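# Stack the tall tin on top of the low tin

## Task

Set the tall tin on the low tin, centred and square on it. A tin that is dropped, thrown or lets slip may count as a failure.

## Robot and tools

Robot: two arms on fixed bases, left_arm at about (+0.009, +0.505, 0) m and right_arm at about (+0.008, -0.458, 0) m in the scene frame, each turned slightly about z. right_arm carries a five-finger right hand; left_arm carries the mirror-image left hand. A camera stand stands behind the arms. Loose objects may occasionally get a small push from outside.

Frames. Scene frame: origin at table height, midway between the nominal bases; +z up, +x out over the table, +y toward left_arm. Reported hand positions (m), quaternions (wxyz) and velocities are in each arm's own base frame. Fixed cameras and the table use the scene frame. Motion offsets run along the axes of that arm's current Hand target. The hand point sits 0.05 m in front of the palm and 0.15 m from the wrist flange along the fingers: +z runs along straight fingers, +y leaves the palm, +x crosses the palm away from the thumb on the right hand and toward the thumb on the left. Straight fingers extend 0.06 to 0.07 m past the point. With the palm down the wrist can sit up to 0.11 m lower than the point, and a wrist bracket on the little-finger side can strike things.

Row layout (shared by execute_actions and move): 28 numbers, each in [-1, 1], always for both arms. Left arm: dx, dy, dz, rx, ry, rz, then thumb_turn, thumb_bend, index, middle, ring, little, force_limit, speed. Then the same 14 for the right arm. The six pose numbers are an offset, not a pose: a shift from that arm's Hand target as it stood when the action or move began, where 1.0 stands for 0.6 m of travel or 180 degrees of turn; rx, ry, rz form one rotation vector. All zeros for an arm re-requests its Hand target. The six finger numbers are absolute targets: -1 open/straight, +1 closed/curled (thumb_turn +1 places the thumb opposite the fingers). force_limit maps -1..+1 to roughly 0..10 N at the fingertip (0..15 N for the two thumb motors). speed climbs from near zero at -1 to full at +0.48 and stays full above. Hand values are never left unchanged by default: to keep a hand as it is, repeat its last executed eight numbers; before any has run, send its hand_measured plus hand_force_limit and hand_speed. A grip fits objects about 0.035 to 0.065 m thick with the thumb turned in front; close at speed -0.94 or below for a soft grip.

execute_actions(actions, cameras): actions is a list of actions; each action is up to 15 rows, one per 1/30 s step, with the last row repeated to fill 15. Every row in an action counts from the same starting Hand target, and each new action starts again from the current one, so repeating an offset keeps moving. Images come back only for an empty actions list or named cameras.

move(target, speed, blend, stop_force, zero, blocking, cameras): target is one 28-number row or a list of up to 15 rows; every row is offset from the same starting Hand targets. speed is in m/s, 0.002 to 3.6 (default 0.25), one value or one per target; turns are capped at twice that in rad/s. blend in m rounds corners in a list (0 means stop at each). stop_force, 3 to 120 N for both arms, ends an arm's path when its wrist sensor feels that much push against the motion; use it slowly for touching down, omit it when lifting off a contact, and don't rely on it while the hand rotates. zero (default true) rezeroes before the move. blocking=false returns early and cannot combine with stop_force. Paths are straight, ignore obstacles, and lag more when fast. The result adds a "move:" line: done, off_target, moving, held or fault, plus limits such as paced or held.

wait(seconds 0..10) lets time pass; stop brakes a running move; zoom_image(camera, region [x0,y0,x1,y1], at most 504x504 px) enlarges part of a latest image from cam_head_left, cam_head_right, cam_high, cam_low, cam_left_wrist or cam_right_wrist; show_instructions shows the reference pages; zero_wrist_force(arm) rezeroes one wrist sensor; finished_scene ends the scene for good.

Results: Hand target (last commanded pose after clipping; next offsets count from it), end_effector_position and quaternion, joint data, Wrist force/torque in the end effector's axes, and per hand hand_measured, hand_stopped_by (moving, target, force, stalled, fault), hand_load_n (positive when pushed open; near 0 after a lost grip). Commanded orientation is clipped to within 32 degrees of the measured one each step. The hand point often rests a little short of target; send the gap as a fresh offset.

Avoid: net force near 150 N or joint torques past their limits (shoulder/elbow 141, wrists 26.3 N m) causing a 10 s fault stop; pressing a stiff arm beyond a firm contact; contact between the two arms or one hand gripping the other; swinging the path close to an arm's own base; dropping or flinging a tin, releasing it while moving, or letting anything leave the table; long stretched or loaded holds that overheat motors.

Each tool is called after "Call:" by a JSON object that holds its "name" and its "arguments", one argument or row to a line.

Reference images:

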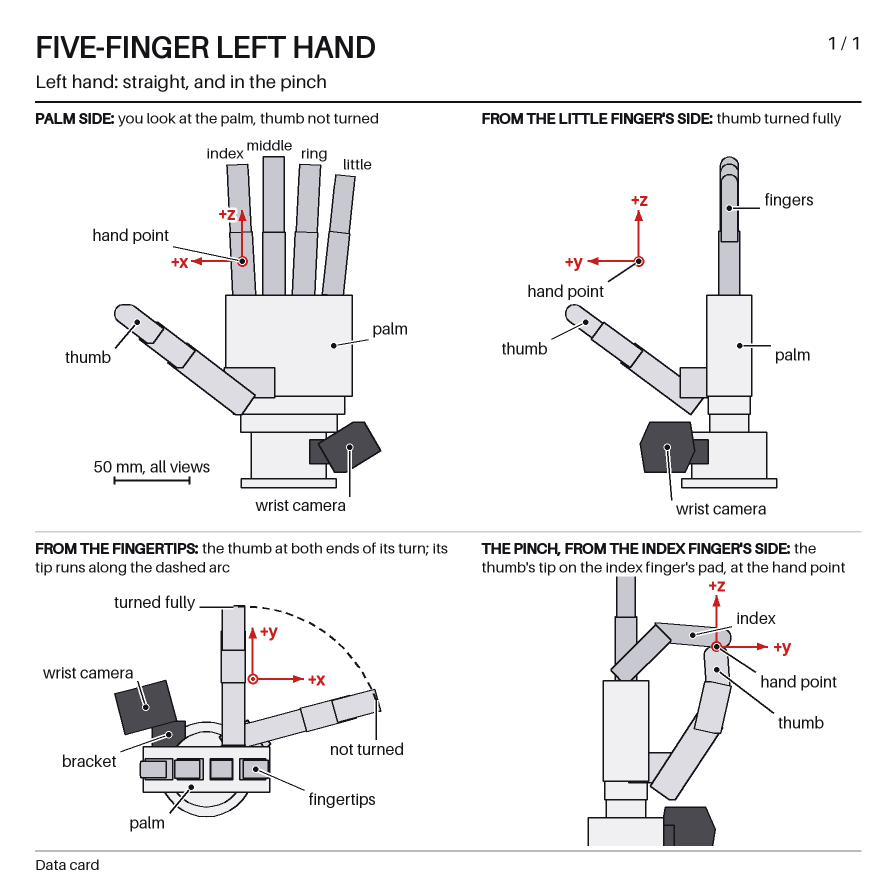

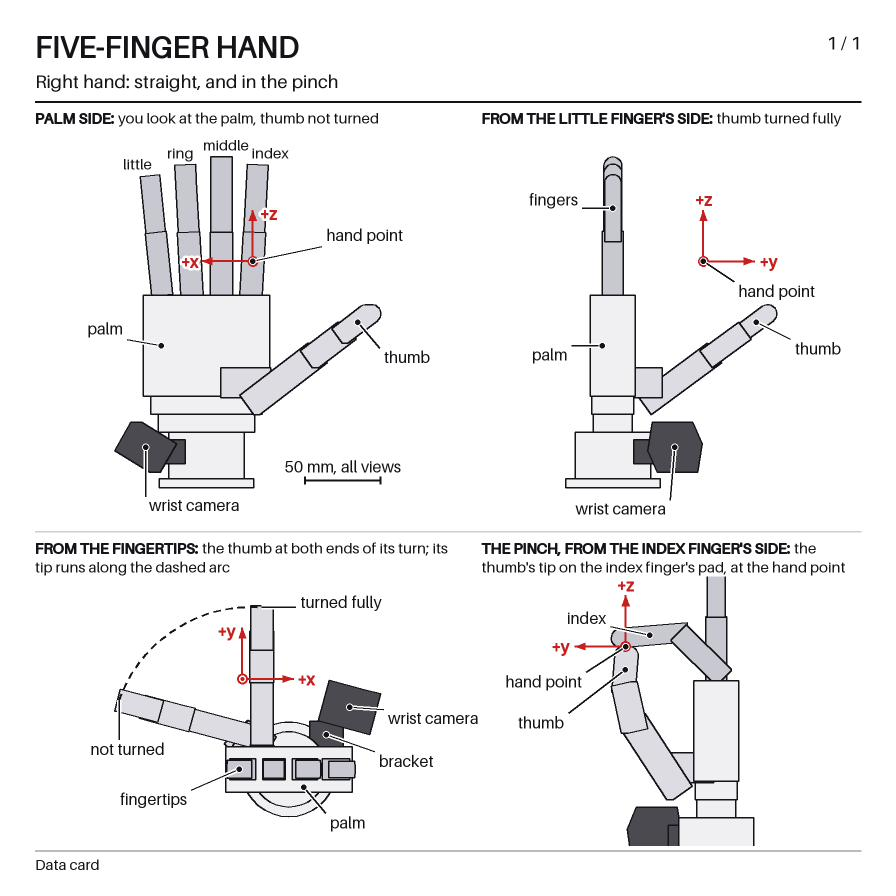

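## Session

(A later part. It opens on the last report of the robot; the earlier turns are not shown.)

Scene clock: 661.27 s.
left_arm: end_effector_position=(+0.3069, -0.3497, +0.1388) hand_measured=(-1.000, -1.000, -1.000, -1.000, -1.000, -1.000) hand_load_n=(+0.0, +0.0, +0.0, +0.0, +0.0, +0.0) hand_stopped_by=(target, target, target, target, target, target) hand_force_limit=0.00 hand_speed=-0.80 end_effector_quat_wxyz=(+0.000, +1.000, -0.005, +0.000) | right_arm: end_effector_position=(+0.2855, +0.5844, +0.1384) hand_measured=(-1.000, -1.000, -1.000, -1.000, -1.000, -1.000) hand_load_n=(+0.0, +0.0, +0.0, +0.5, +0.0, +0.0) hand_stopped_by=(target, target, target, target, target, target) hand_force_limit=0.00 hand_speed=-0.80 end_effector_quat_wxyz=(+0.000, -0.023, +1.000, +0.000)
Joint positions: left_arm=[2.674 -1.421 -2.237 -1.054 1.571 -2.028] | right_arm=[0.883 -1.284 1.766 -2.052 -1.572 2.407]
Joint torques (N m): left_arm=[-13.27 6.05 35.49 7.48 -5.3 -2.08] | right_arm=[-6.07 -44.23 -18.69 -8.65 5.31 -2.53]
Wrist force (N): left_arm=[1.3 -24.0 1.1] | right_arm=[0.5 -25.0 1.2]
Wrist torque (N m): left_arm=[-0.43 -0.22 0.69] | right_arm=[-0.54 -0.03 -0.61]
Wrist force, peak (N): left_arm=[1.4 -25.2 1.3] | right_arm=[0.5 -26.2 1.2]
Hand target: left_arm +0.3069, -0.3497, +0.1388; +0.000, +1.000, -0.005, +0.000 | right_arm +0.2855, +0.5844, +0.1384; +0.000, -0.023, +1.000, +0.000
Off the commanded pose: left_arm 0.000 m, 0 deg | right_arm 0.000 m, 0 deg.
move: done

Call:
{"name": "move", "arguments": {
  "target": [0,0,0.0017,0,0,0, -1,-1,-1,-1,-1,-1,0,-0.8, 0,0,0.0017,0,0,0, -1,-1,-1,-1,-1,-1,0,-0.8],
  "speed": 0.01
}}

Call:
{"name": "move", "arguments": {
  "target": [0,0,0.0017,0,0,0, -1,-1,-1,-1,-1,-1,0,-0.8, 0,0,0.0017,0,0,0, -1,-1,-1,-1,-1,-1,0,-0.8],
  "speed": 0.01
}}

Scene clock: 664.27 s.
left_arm: end_effector_position=(+0.3069, -0.3497, +0.1378) hand_measured=(-1.000, -1.000, -1.000, -1.000, -1.000, -1.000) hand_load_n=(+0.0, +0.0, +0.0, +0.5, +0.5, +0.0) hand_stopped_by=(target, target, target, target, target, target) hand_force_limit=0.00 hand_speed=-0.80 end_effector_quat_wxyz=(+0.000, +1.000, -0.005, +0.000) | right_arm: end_effector_position=(+0.2855, +0.5844, +0.1374) hand_measured=(-1.000, -1.000, -1.000, -1.000, -1.000, -1.000) hand_load_n=(+0.0, +0.0, +0.0, +0.0, +0.0, +0.0) hand_stopped_by=(target, target, target, target, target, target) hand_force_limit=0.00 hand_speed=-0.80 end_effector_quat_wxyz=(+0.000, -0.023, +1.000, +0.000)
Joint positions: left_arm=[2.674 -1.423 -2.239 -1.051 1.571 -2.028] | right_arm=[0.883 -1.283 1.767 -2.055 -1.572 2.407]
Joint torques (N m): left_arm=[-12.43 6.52 16.86 7.39 -6.65 -1.95] | right_arm=[-5.03 -27.57 -18.83 -8.54 4.31 -2.69]
Wrist force (N): left_arm=[1.3 -24.3 0.9] | right_arm=[0.6 -25.2 1.2]
Wrist torque (N m): left_arm=[-0.44 -0.23 0.70] | right_arm=[-0.56 -0.04 -0.62]
Wrist force, peak (N): left_arm=[1.5 -25.3 1.5] | right_arm=[0.4 -26.7 1.0]
Hand target: left_arm +0.3069, -0.3497, +0.1377; +0.000, +1.000, -0.005, +0.000 | right_arm +0.2855, +0.5844, +0.1374; +0.000, -0.023, +1.000, +0.000
Off the commanded pose: left_arm 0.000 m, 0 deg | right_arm 0.000 m, 0 deg.
move: done

Scene clock: 664.97 s.
left_arm: end_effector_position=(+0.3069, -0.3497, +0.1368) hand_measured=(-1.000, -1.000, -1.000, -1.000, -1.000, -1.000) hand_load_n=(+0.0, +0.0, +0.0, +0.5, +0.0, +0.0) hand_stopped_by=(target, target, target, target, target, target) hand_force_limit=0.00 hand_speed=-0.80 end_effector_quat_wxyz=(+0.000, +1.000, -0.005, +0.000) | right_arm: end_effector_position=(+0.2855, +0.5844, +0.1364) hand_measured=(-1.000, -1.000, -1.000, -1.000, -1.000, -1.000) hand_load_n=(+0.0, +0.0, +0.0, +0.0, +0.0, +0.0) hand_stopped_by=(target, target, target, target, target, target) hand_force_limit=0.00 hand_speed=-0.80 end_effector_quat_wxyz=(+0.000, -0.023, +1.000, +0.000)
Joint positions: left_arm=[2.674 -1.424 -2.24 -1.048 1.571 -2.028] | right_arm=[0.883 -1.282 1.769 -2.057 -1.572 2.407]
Joint torques (N m): left_arm=[-13.88 7.1 16.88 7.38 -6.58 -2.17] | right_arm=[-4.58 -28.11 -18.81 -8.48 4.2 -2.65]
Wrist force (N): left_arm=[1.5 -24.1 1.0] | right_arm=[0.5 -25.0 1.0]
Wrist torque (N m): left_arm=[-0.45 -0.24 0.71] | right_arm=[-0.54 -0.02 -0.62]
Wrist force, peak (N): left_arm=[1.2 -24.3 1.0] | right_arm=[0.5 -25.4 1.4]
Hand target: left_arm +0.3069, -0.3497, +0.1367; +0.000, +1.000, -0.005, +0.000 | right_arm +0.2855, +0.5844, +0.1364; +0.000, -0.023, +1.000, +0.000
Off the commanded pose: left_arm 0.000 m, 0 deg | right_arm 0.000 m, 0 deg.
move: done

Call:
{"name": "move", "arguments": {
  "target": [0,0,0.01,0,0,0, -1,-1,-1,-1,-1,-1,0,-0.8, 0,0,0.01,0,0,0, -1,-1,-1,-1,-1,-1,0,-0.8],
  "speed": 0.005,
  "stop_force": 3,
  "cameras": ["cam_head_left","cam_head_right","cam_high","cam_low"]
}}

Call:
{"name": "zoom_image", "arguments": {
  "camera": "cam_low",
  "region": [582, 220, 672, 300]
}}

Call:
{"name": "zoom_image", "arguments": {
  "camera": "cam_high",
  "region": [430, 230, 520, 330]
}}

Call:
{"name": "zoom_image", "arguments": {
  "camera": "cam_head_left",
  "region": [255, 395, 330, 455]
}}

Scene clock: 671.43 s.
left_arm: end_effector_position=(+0.3069, -0.3497, +0.1326) hand_measured=(-1.000, -1.000, -1.000, -1.000, -1.000, -1.000) hand_load_n=(+0.0, +0.0, +0.0, +0.0, +0.0, +0.0) hand_stopped_by=(target, target, target, target, target, target) hand_force_limit=0.00 hand_speed=-0.80 end_effector_quat_wxyz=(+0.000, +1.000, -0.005, +0.000) | right_arm: end_effector_position=(+0.2855, +0.5844, +0.1329) hand_measured=(-1.000, -1.000, -1.000, -1.000, -1.000, -1.000) hand_load_n=(+0.0, +0.0, +0.0, +0.0, +0.0, +0.0) hand_stopped_by=(target, target, target, target, target, target) hand_force_limit=0.00 hand_speed=-0.80 end_effector_quat_wxyz=(+0.000, -0.023, +1.000, +0.000)
Joint positions: left_arm=[2.674 -1.431 -2.247 -1.034 1.571 -2.028] | right_arm=[0.883 -1.278 1.773 -2.066 -1.572 2.407]
Joint torques (N m): left_arm=[-13.18 23.51 35.73 3.57 -6.65 -1.94] | right_arm=[-4.1 -41.42 -29.14 -4.51 3.11 -2.51]
Wrist force (N): left_arm=[1.0 -25.6 1.0] | right_arm=[0.3 -26.8 -4.3]
Wrist torque (N m): left_arm=[-0.45 -0.19 0.73] | right_arm=[-0.26 0.14 -0.68]
Wrist force, peak (N): left_arm=[1.2 -28.1 -2.1] | right_arm=[0.3 -26.9 -4.6]
Hand target: left_arm +0.3069, -0.3497, +0.1326; +0.000, +1.000, -0.005, +0.000 (not the last commanded pose) | right_arm +0.2855, +0.5844, +0.1329; +0.000, -0.023, +1.000, +0.000 (not the last commanded pose)
Off the commanded pose: left_arm 0.002 m, 0 deg | right_arm 0.003 m, 0 deg.
move: contact (left_arm, right_arm)
Images, in order (width x height): cam_head_left 672x504, cam_head_right 672x504, cam_high 672x504, cam_low 672x504.

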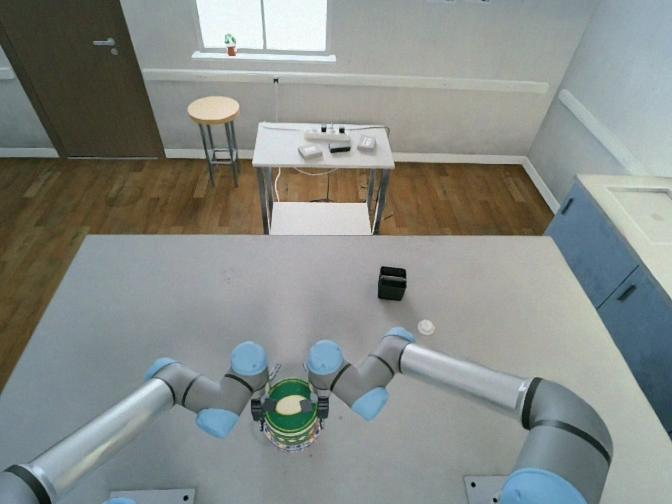

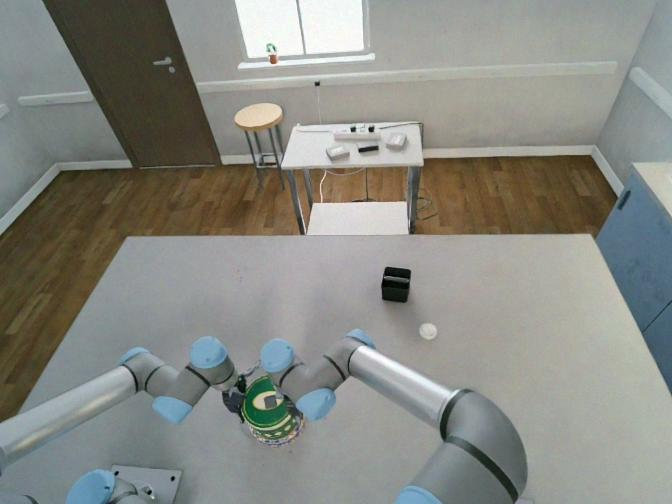

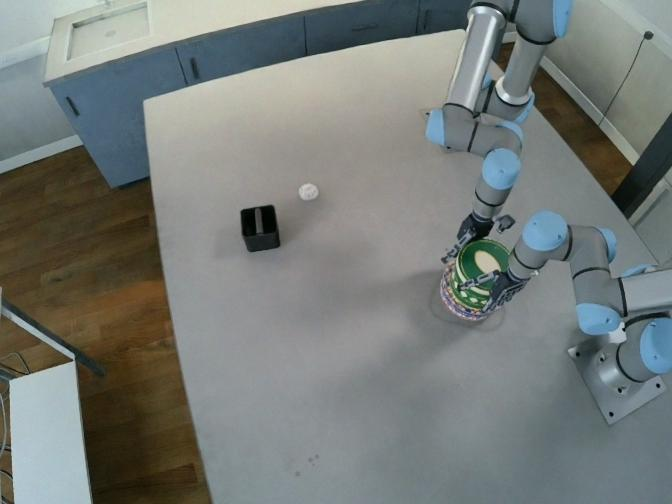

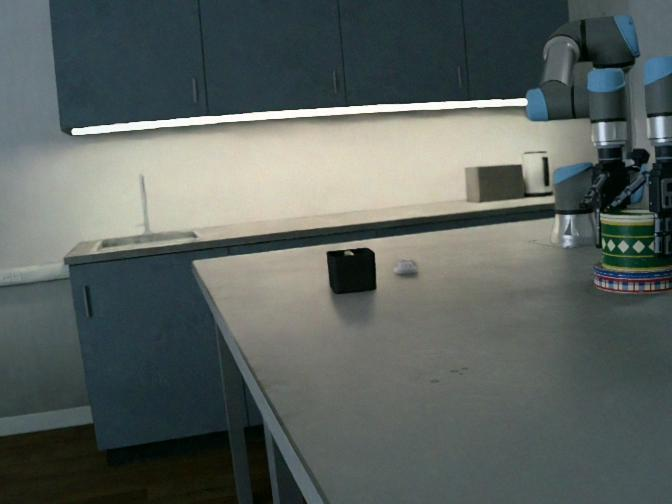

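Scaled by 5.600.

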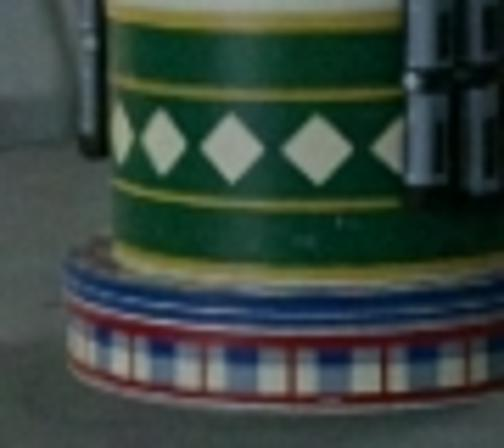

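Scaled by 5.040.

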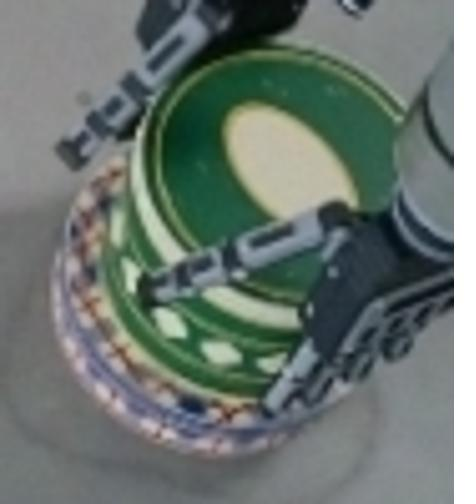

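Scaled by 6.720.

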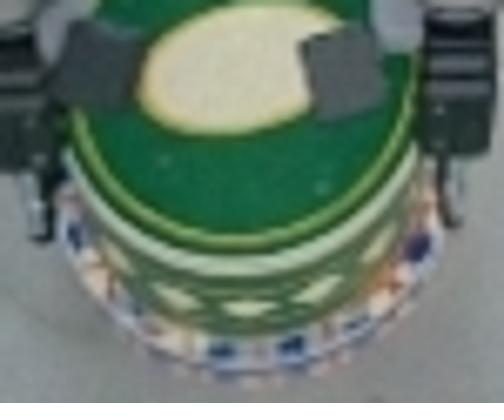

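Call:
{"name": "move", "arguments": {
  "target": [0,0,0.0005,0,0,0, -1,-1,-1,-1,-1,-1,0,-0.8, 0,0,0,0,0,0, -1,-1,-1,-1,-1,-1,0,-0.8],
  "speed": 0.01
}}

Scene clock: 679.90 s.
left_arm: end_effector_position=(+0.3069, -0.3497, +0.1323) hand_measured=(-1.000, -1.000, -1.000, -1.000, -1.000, -1.000) hand_load_n=(+0.0, +0.0, +0.0, +0.0, +0.0, +0.0) hand_stopped_by=(target, target, target, target, target, target) hand_force_limit=0.00 hand_speed=-0.80 end_effector_quat_wxyz=(+0.000, +1.000, -0.005, +0.000) | right_arm: end_effector_position=(+0.2855, +0.5844, +0.1329) hand_measured=(-1.000, -1.000, -1.000, -1.000, -1.000, -1.000) hand_load_n=(+0.0, +0.0, +0.0, +0.5, +0.0, +0.0) hand_stopped_by=(target, target, target, target, target, target) hand_force_limit=0.00 hand_speed=-0.80 end_effector_quat_wxyz=(+0.000, -0.023, +1.000, +0.000)
Joint positions: left_arm=[2.674 -1.431 -2.248 -1.033 1.571 -2.028] | right_arm=[0.883 -1.278 1.773 -2.066 -1.572 2.407]
Joint torques (N m): left_arm=[-13.36 6.36 16.02 7.44 -6.38 -1.8] | right_arm=[-4.03 -41.06 -29.2 -7.14 3.02 -2.25]
Wrist force (N): left_arm=[1.7 -27.1 -1.2] | right_arm=[0.7 -25.3 -4.8]
Wrist torque (N m): left_arm=[-0.40 -0.31 0.82] | right_arm=[-0.24 0.13 -0.61]
Wrist force, peak (N): left_arm=[1.2 -27.4 -0.7] | right_arm=[0.3 -27.2 -4.2]
Hand target: left_arm +0.3069, -0.3497, +0.1323; +0.000, +1.000, -0.005, +0.000 | right_arm +0.2855, +0.5844, +0.1329; +0.000, -0.023, +1.000, +0.000
Off the commanded pose: left_arm 0.000 m, 0 deg | right_arm 0.000 m, 0 deg.
move: done

Call:
{"name": "move", "arguments": {
  "target": [
    [0,-0.004,0,0,0,0, -1,-1,-1,-1,-1,-1,0,-0.8, 0,-0.004,0,0,0,0, -1,-1,-1,-1,-1,-1,0,-0.8],
    [0,-0.06,0,0,0,0, -1,-1,-1,-1,-1,-1,0,-0.8, 0,-0.06,0,0,0,0, -1,-1,-1,-1,-1,-1,0,-0.8]
  ],
  "speed": [0.01,0.05],
  "cameras": ["all"]
}}

Scene clock: 684.43 s.
left_arm: end_effector_position=(+0.3073, -0.3138, +0.1323) hand_measured=(-1.000, -1.000, -1.000, -1.000, -1.000, -1.000) hand_load_n=(+0.0, +0.0, +0.0, +0.0, +0.0, +0.0) hand_stopped_by=(target, target, target, target, target, target) hand_force_limit=0.00 hand_speed=-0.80 end_effector_quat_wxyz=(+0.000, +1.000, -0.005, +0.000) | right_arm: end_effector_position=(+0.2872, +0.5484, +0.1329) hand_measured=(-1.000, -1.000, -1.000, -1.000, -1.000, -1.000) hand_load_n=(-0.5, +0.0, +0.0, +0.0, +0.0, +0.0) hand_stopped_by=(target, target, target, target, target, target) hand_force_limit=0.00 hand_speed=-0.80 end_effector_quat_wxyz=(+0.000, -0.023, +1.000, +0.000)
Joint positions: left_arm=[2.764 -1.361 -2.303 -1.049 1.571 -1.938] | right_arm=[0.838 -1.346 1.863 -2.088 -1.572 2.362]
Joint torques (N m): left_arm=[5.66 18.44 11.58 0.58 -1.87 2.2] | right_arm=[-12.58 -39.55 -10.8 -4.41 1.01 -2.57]
Wrist force (N): left_arm=[1.1 1.3 -1.0] | right_arm=[0.3 -1.0 -0.7]
Wrist torque (N m): left_arm=[0.16 -0.30 -0.13] | right_arm=[-0.13 0.05 0.10]
Wrist force, peak (N): left_arm=[1.5 -27.2 -1.4] | right_arm=[0.6 -25.4 -4.7]
Hand target: left_arm +0.3073, -0.3137, +0.1323; +0.000, +1.000, -0.005, +0.000 | right_arm +0.2872, +0.5484, +0.1329; +0.000, -0.023, +1.000, +0.000
Off the commanded pose: left_arm 0.000 m, 0 deg | right_arm 0.000 m, 0 deg.
move: done

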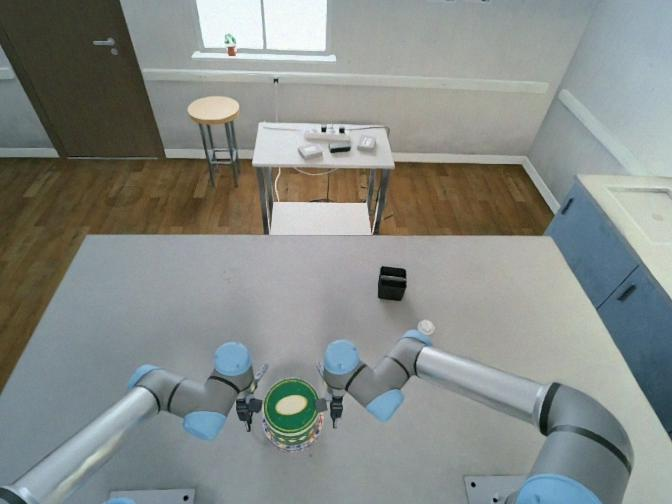

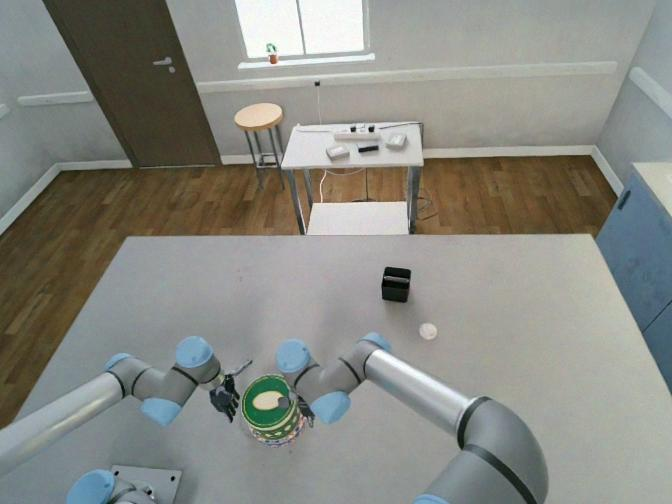

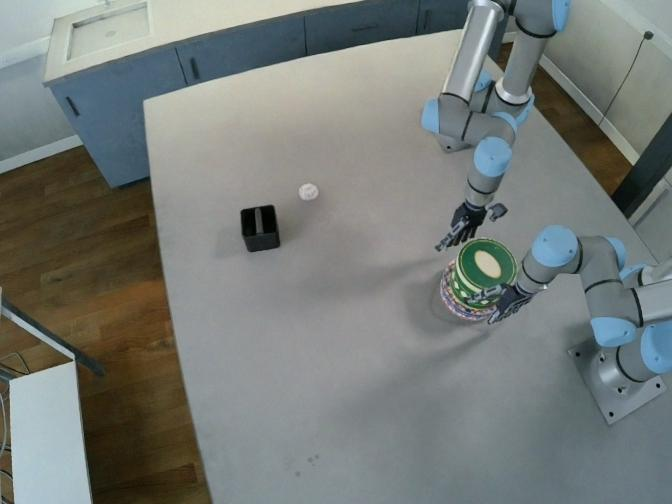

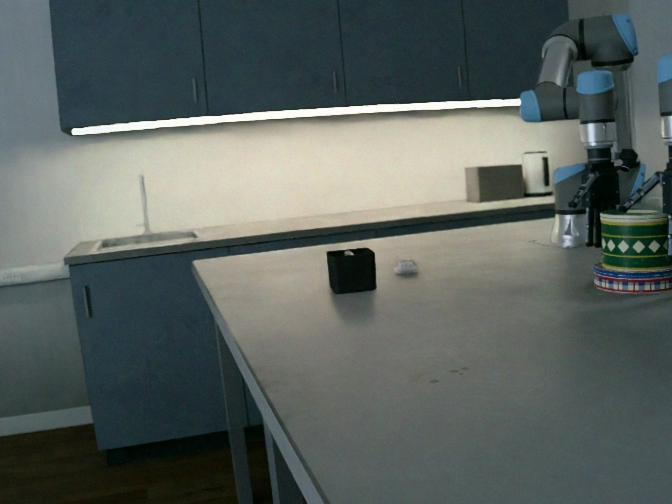

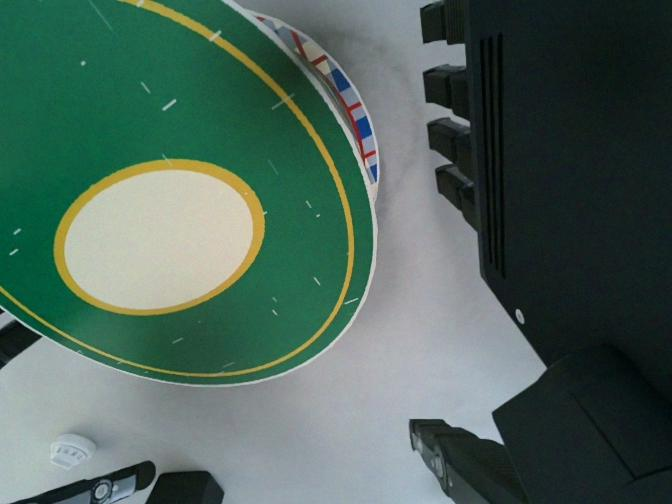

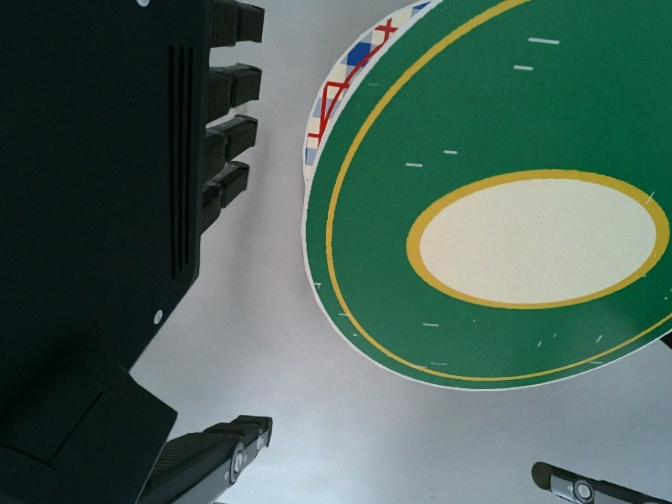

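Call:
{"name": "move", "arguments": {
  "target": [0,0,-0.33,0,0,0, -1,-1,-1,-1,-1,-1,0,-0.8, 0,0,-0.33,0,0,0, -1,-1,-1,-1,-1,-1,0,-0.8],
  "speed": 0.2,
  "cameras": ["all"]
}}

Call:
{"name": "zoom_image", "arguments": {
  "camera": "cam_left_wrist",
  "region": [170, 0, 430, 230]
}}

Call:
{"name": "zoom_image", "arguments": {
  "camera": "cam_right_wrist",
  "region": [250, 0, 510, 230]
}}

Call:
{"name": "zoom_image", "arguments": {
  "camera": "cam_high",
  "region": [430, 225, 520, 325]
}}

Call:
{"name": "zoom_image", "arguments": {
  "camera": "cam_head_left",
  "region": [245, 360, 345, 460]
}}

Call:
{"name": "zoom_image", "arguments": {
  "camera": "cam_head_right",
  "region": [225, 360, 325, 460]
}}

Call:
{"name": "zoom_image", "arguments": {
  "camera": "cam_low",
  "region": [572, 190, 672, 300]
}}

Scene clock: 690.63 s.
left_arm: end_effector_position=(+0.3073, -0.3138, +0.3302) hand_measured=(-1.000, -1.000, -1.000, -1.000, -1.000, -1.000) hand_load_n=(+0.0, +0.0, +0.0, +0.0, +0.0, +0.0) hand_stopped_by=(target, target, target, target, target, target) hand_force_limit=0.00 hand_speed=-0.80 end_effector_quat_wxyz=(+0.000, +1.000, -0.005, +0.000) | right_arm: end_effector_position=(+0.2870, +0.5485, +0.3309) hand_measured=(-1.000, -1.000, -1.000, -1.000, -1.000, -1.000) hand_load_n=(+0.0, +0.0, +0.0, +0.0, +0.0, +0.0) hand_stopped_by=(target, target, target, target, target, target) hand_force_limit=0.00 hand_speed=-0.80 end_effector_quat_wxyz=(+0.000, -0.023, +1.000, +0.000)
Joint positions: left_arm=[2.764 -1.234 -1.865 -1.614 1.571 -1.938] | right_arm=[0.838 -1.469 1.48 -1.582 -1.572 2.362]
Joint torques (N m): left_arm=[6.84 0.87 31.92 0.56 2.27 2.12] | right_arm=[13.21 -20.52 -25.4 -0.03 -1.96 1.98]
Wrist force (N): left_arm=[1.2 1.3 -0.5] | right_arm=[0.5 -0.5 -0.8]
Wrist torque (N m): left_arm=[0.15 -0.28 -0.12] | right_arm=[-0.06 0.02 0.05]
Wrist force, peak (N): left_arm=[1.0 1.7 -1.8] | right_arm=[0.4 -0.7 -1.4]
Hand target: left_arm +0.3073, -0.3138, +0.3303; +0.000, +1.000, -0.005, +0.000 | right_arm +0.2870, +0.5485, +0.3309; +0.000, -0.023, +1.000, +0.000
Off the commanded pose: left_arm 0.000 m, 0 deg | right_arm 0.000 m, 0 deg.
move: done

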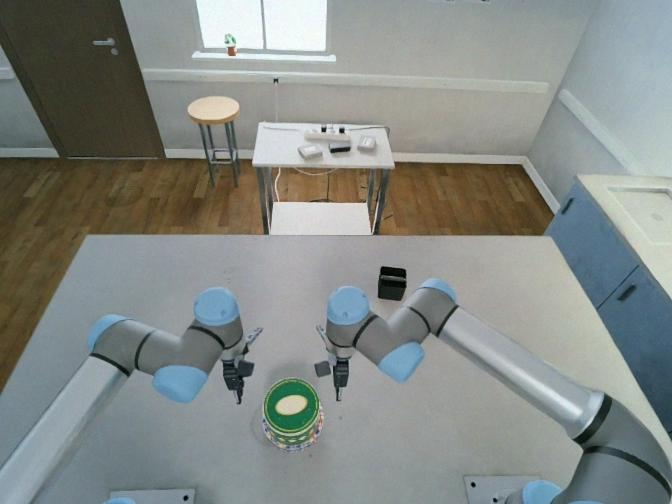

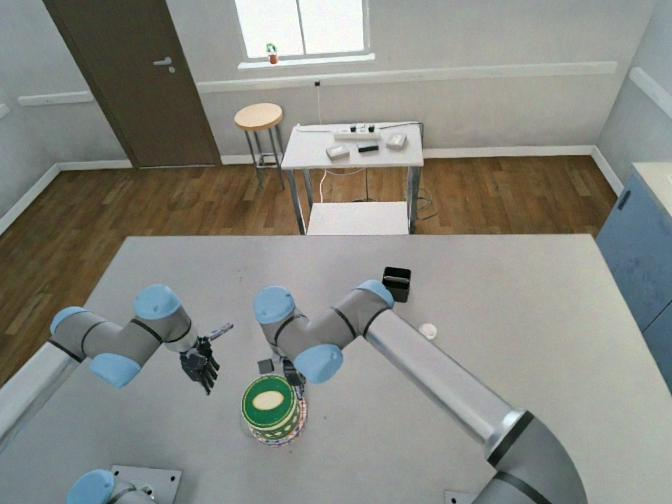

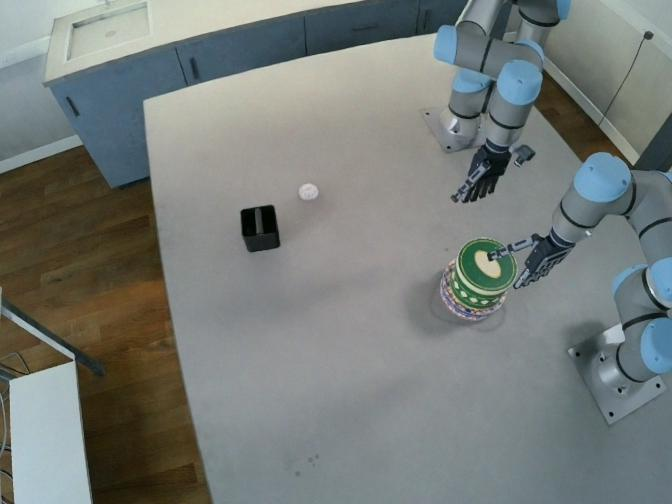

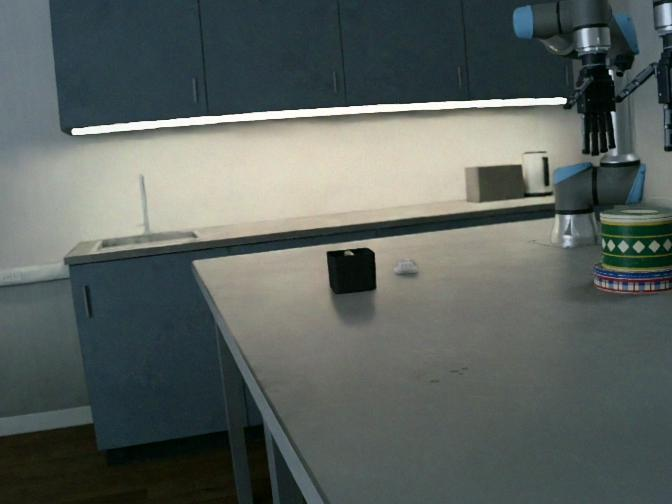

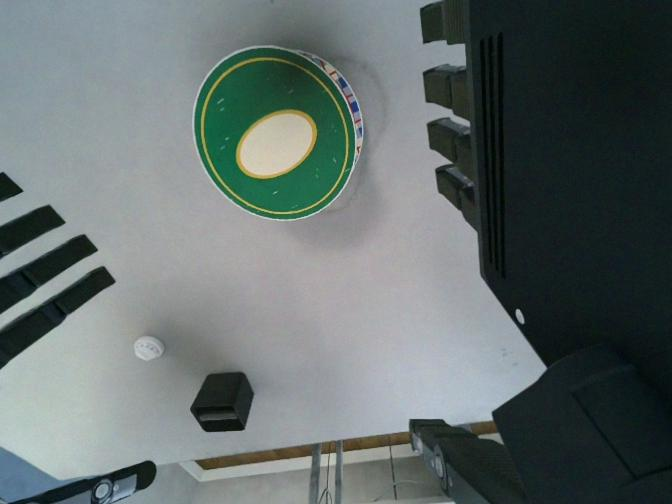

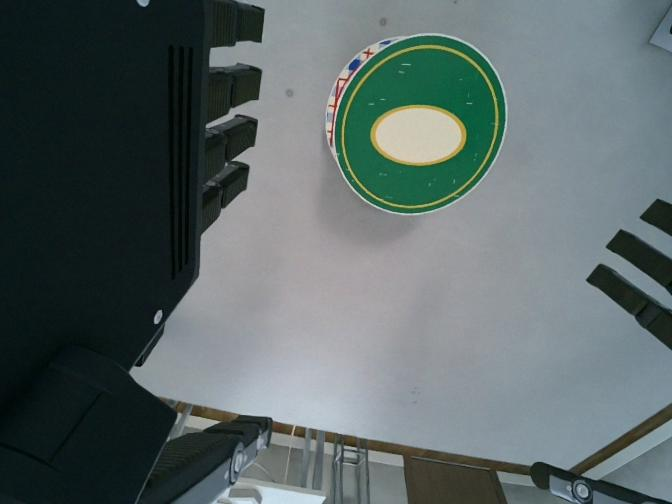

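Scaled by 1.938.

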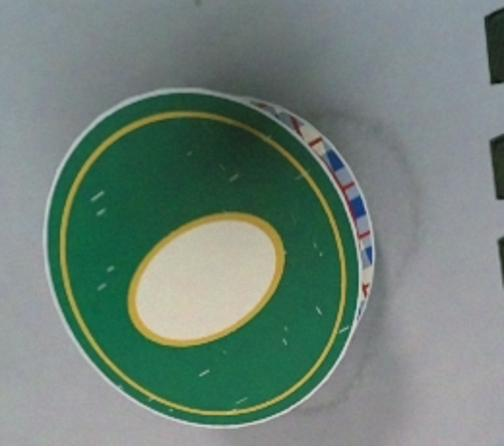

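Scaled by 1.938.

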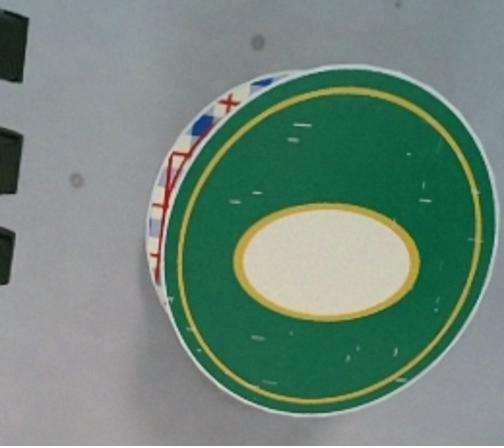

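Scaled by 5.040.

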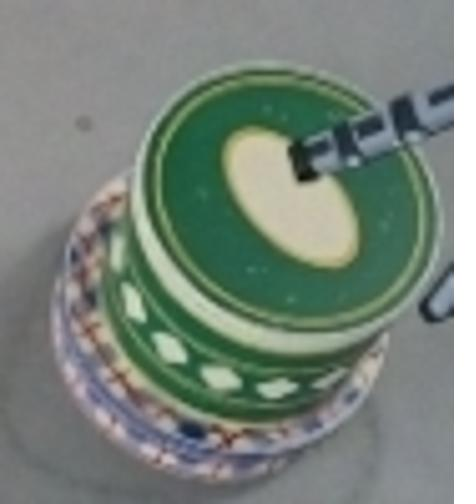

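Scaled by 5.040.

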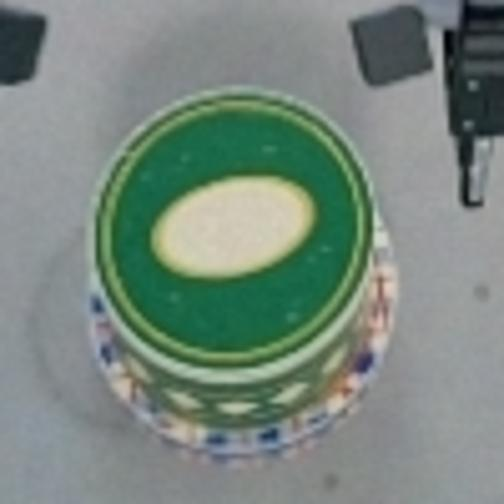

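Scaled by 5.040.

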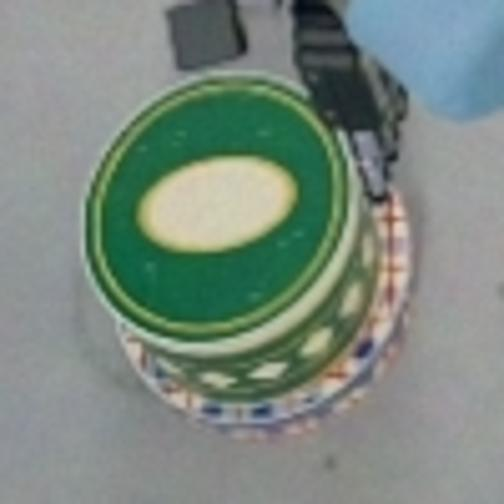

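Scaled by 4.582.

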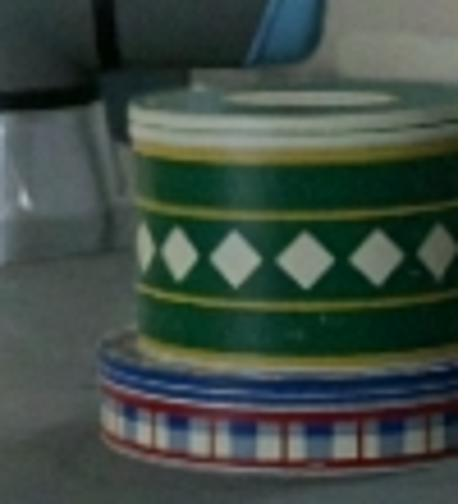

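Call:
{"name": "move", "arguments": {
  "target": [
    [0,0,0.33,0,0,0, -1,-1,-1,-1,-1,-1,0,-0.8, 0,0,0.33,0,0,0, -1,-1,-1,-1,-1,-1,0,-0.8],
    [0,0.045,0.33,0,0,0, -1,-1,-1,-1,-1,-1,0,-0.8, 0,0.0413,0.33,0,0,0, -1,-1,-1,-1,-1,-1,0,-0.8]
  ],
  "speed": [0.2,0.05],
  "cameras": ["cam_head_right"]
}}

Scene clock: 728.50 s.
left_arm: end_effector_position=(+0.3070, -0.3407, +0.1323) hand_measured=(-1.000, -1.000, -1.000, -1.000, -1.000, -1.000) hand_load_n=(+0.0, +0.0, +0.0, +0.0, +0.0, +0.0) hand_stopped_by=(target, target, target, target, target, target) hand_force_limit=0.00 hand_speed=-0.80 end_effector_quat_wxyz=(+0.000, +1.000, -0.005, +0.000) | right_arm: end_effector_position=(+0.2860, +0.5731, +0.1329) hand_measured=(-1.000, -1.000, -1.000, -1.000, -1.000, -1.000) hand_load_n=(+0.0, -0.5, +0.0, +0.0, +0.0, +0.0) hand_stopped_by=(target, target, target, target, target, target) hand_force_limit=0.00 hand_speed=-0.80 end_effector_quat_wxyz=(+0.000, -0.023, +1.000, +0.000)
Joint positions: left_arm=[2.695 -1.413 -2.263 -1.037 1.571 -2.006] | right_arm=[0.869 -1.3 1.802 -2.074 -1.572 2.393]
Joint torques (N m): left_arm=[-5.31 6 29.15 4.5 2.35 -2.27] | right_arm=[12.83 -25.92 -23.35 -0.03 -0.14 1.91]
Wrist force (N): left_arm=[1.0 1.4 -0.7] | right_arm=[0.6 -0.9 -0.7]
Wrist torque (N m): left_arm=[0.18 -0.25 -0.03] | right_arm=[-0.14 0.03 -0.09]
Wrist force, peak (N): left_arm=[1.2 1.9 -1.7] | right_arm=[0.3 -0.5 -1.7]
Hand target: left_arm +0.3070, -0.3407, +0.1323; +0.000, +1.000, -0.005, +0.000 | right_arm +0.2861, +0.5732, +0.1329; +0.000, -0.023, +1.000, +0.000
Off the commanded pose: left_arm 0.000 m, 0 deg | right_arm 0.000 m, 0 deg.
move: done
Images, in order (width x height): cam_head_right 672x504.

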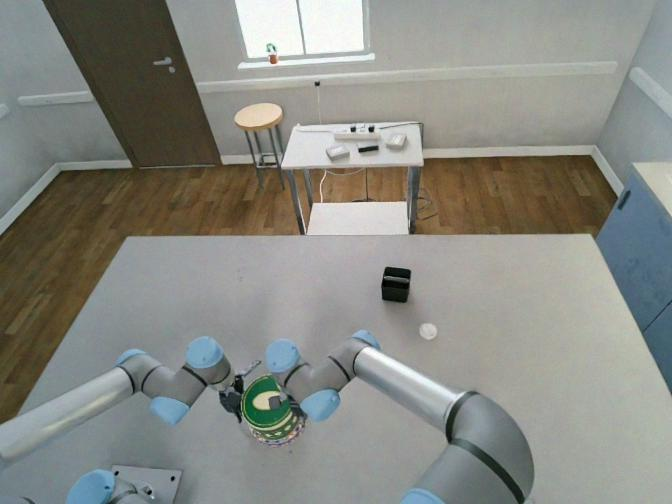

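Call:
{"name": "move", "arguments": {
  "target": [0,0.0172,0,0,0,0, -1,-1,-1,-1,-1,-1,0,-0.8, 0,0.0172,0,0,0,0, -1,-1,-1,-1,-1,-1,0,-0.8],
  "speed": 0.01,
  "stop_force": 8
}}

Scene clock: 732.63 s.
left_arm: end_effector_position=(+0.3069, -0.3503, +0.1323) hand_measured=(-1.000, -1.000, -1.000, -1.000, -1.000, -1.000) hand_load_n=(+0.0, +0.0, +0.5, +0.0, +0.0, -0.5) hand_stopped_by=(target, target, target, target, target, target) hand_force_limit=0.00 hand_speed=-0.80 end_effector_quat_wxyz=(+0.000, +1.000, -0.005, +0.000) | right_arm: end_effector_position=(+0.2856, +0.5828, +0.1329) hand_measured=(-1.000, -1.000, -1.000, -1.000, -1.000, -1.000) hand_load_n=(+0.0, +0.0, +0.0, +0.0, +0.0, +0.0) hand_stopped_by=(target, target, target, target, target, target) hand_force_limit=0.00 hand_speed=-0.80 end_effector_quat_wxyz=(+0.000, -0.023, +1.000, +0.000)
Joint positions: left_arm=[2.672 -1.432 -2.247 -1.033 1.571 -2.029] | right_arm=[0.881 -1.281 1.777 -2.067 -1.572 2.405]
Joint torques (N m): left_arm=[4.67 22.11 12.2 2.59 -3.59 2.13] | right_arm=[-9.98 -41.51 -12.48 -5.09 3.24 -2.59]
Wrist force (N): left_arm=[1.8 -6.1 -2.3] | right_arm=[-0.3 -8.5 -3.1]
Wrist torque (N m): left_arm=[0.18 -0.33 0.18] | right_arm=[-0.08 0.12 -0.37]
Wrist force, peak (N): left_arm=[0.1 -12.8 -3.2] | right_arm=[1.5 -14.3 -4.9]
Hand target: left_arm +0.3069, -0.3503, +0.1323; +0.000, +1.000, -0.005, +0.000 (not the last commanded pose) | right_arm +0.2856, +0.5828, +0.1329; +0.000, -0.023, +1.000, +0.000 (not the last commanded pose)
Off the commanded pose: left_arm 0.001 m, 0 deg | right_arm 0.001 m, 0 deg.
move: contact (left_arm, right_arm)

Call:
{"name": "move", "arguments": {
  "target": [0.007,0,0,0,0,0, -1,-1,-1,-1,-1,-1,0,-0.8, -0.007,0,0,0,0,0, -1,-1,-1,-1,-1,-1,0,-0.8],
  "speed": 0.01,
  "cameras": ["cam_high","cam_low","cam_head_left"]
}}

Call:
{"name": "zoom_image", "arguments": {
  "camera": "cam_low",
  "region": [572, 190, 672, 300]
}}

Scene clock: 736.57 s.
left_arm: end_effector_position=(+0.3110, -0.3504, +0.1323) hand_measured=(-1.000, -1.000, -1.000, -1.000, -1.000, -1.000) hand_load_n=(+0.0, +0.0, +0.0, +0.0, +0.0, +0.0) hand_stopped_by=(target, target, target, target, target, target) hand_force_limit=0.00 hand_speed=-0.80 end_effector_quat_wxyz=(+0.000, +1.000, -0.005, +0.000) | right_arm: end_effector_position=(+0.2897, +0.5830, +0.1329) hand_measured=(-1.000, -1.000, -1.000, -1.000, -1.000, -1.000) hand_load_n=(+0.0, +0.0, +0.5, +0.0, +0.0, +0.0) hand_stopped_by=(target, target, target, target, target, target) hand_force_limit=0.00 hand_speed=-0.80 end_effector_quat_wxyz=(+0.000, -0.023, +1.000, +0.000)
Joint positions: left_arm=[2.677 -1.44 -2.24 -1.032 1.571 -2.025] | right_arm=[0.876 -1.277 1.772 -2.066 -1.572 2.4]
Joint torques (N m): left_arm=[4.67 6.13 31.38 5.5 -0.91 2.11] | right_arm=[-10.86 -25.64 -25.01 -1.33 1.26 -2.78]
Wrist force (N): left_arm=[0.4 -6.9 -1.7] | right_arm=[1.7 -8.8 -2.6]
Wrist torque (N m): left_arm=[0.10 -0.31 0.06] | right_arm=[-0.11 0.06 -0.05]
Wrist force, peak (N): left_arm=[1.9 -6.6 -2.6] | right_arm=[1.5 -8.9 -2.6]
Hand target: left_arm +0.3111, -0.3504, +0.1323; +0.000, +1.000, -0.005, +0.000 | right_arm +0.2898, +0.5830, +0.1329; +0.000, -0.023, +1.000, +0.000
Off the commanded pose: left_arm 0.000 m, 0 deg | right_arm 0.000 m, 0 deg.
move: done
Images, in order (width x height): cam_head_left 672x504, cam_high 672x504, cam_low 672x504.

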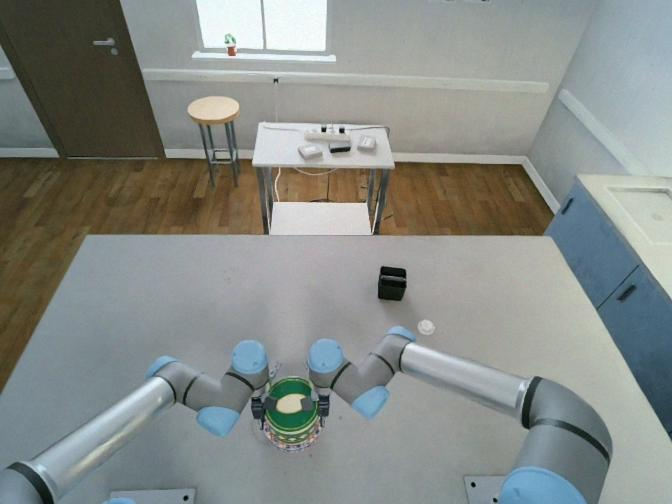

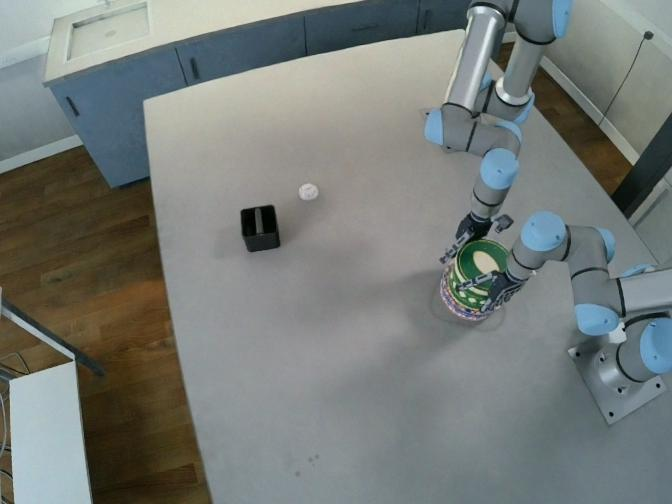

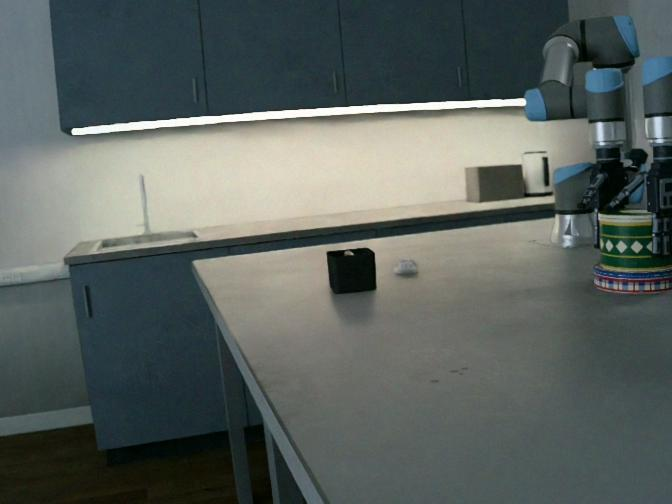

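Scaled by 4.582.

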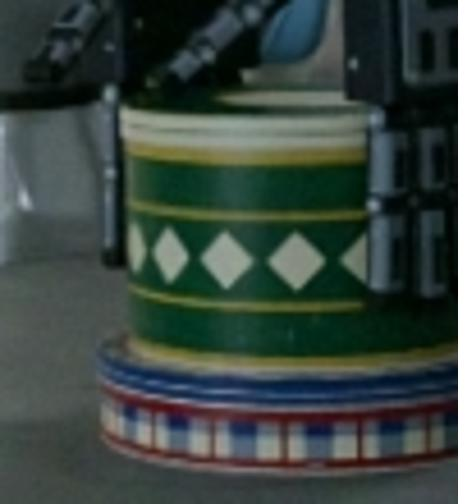

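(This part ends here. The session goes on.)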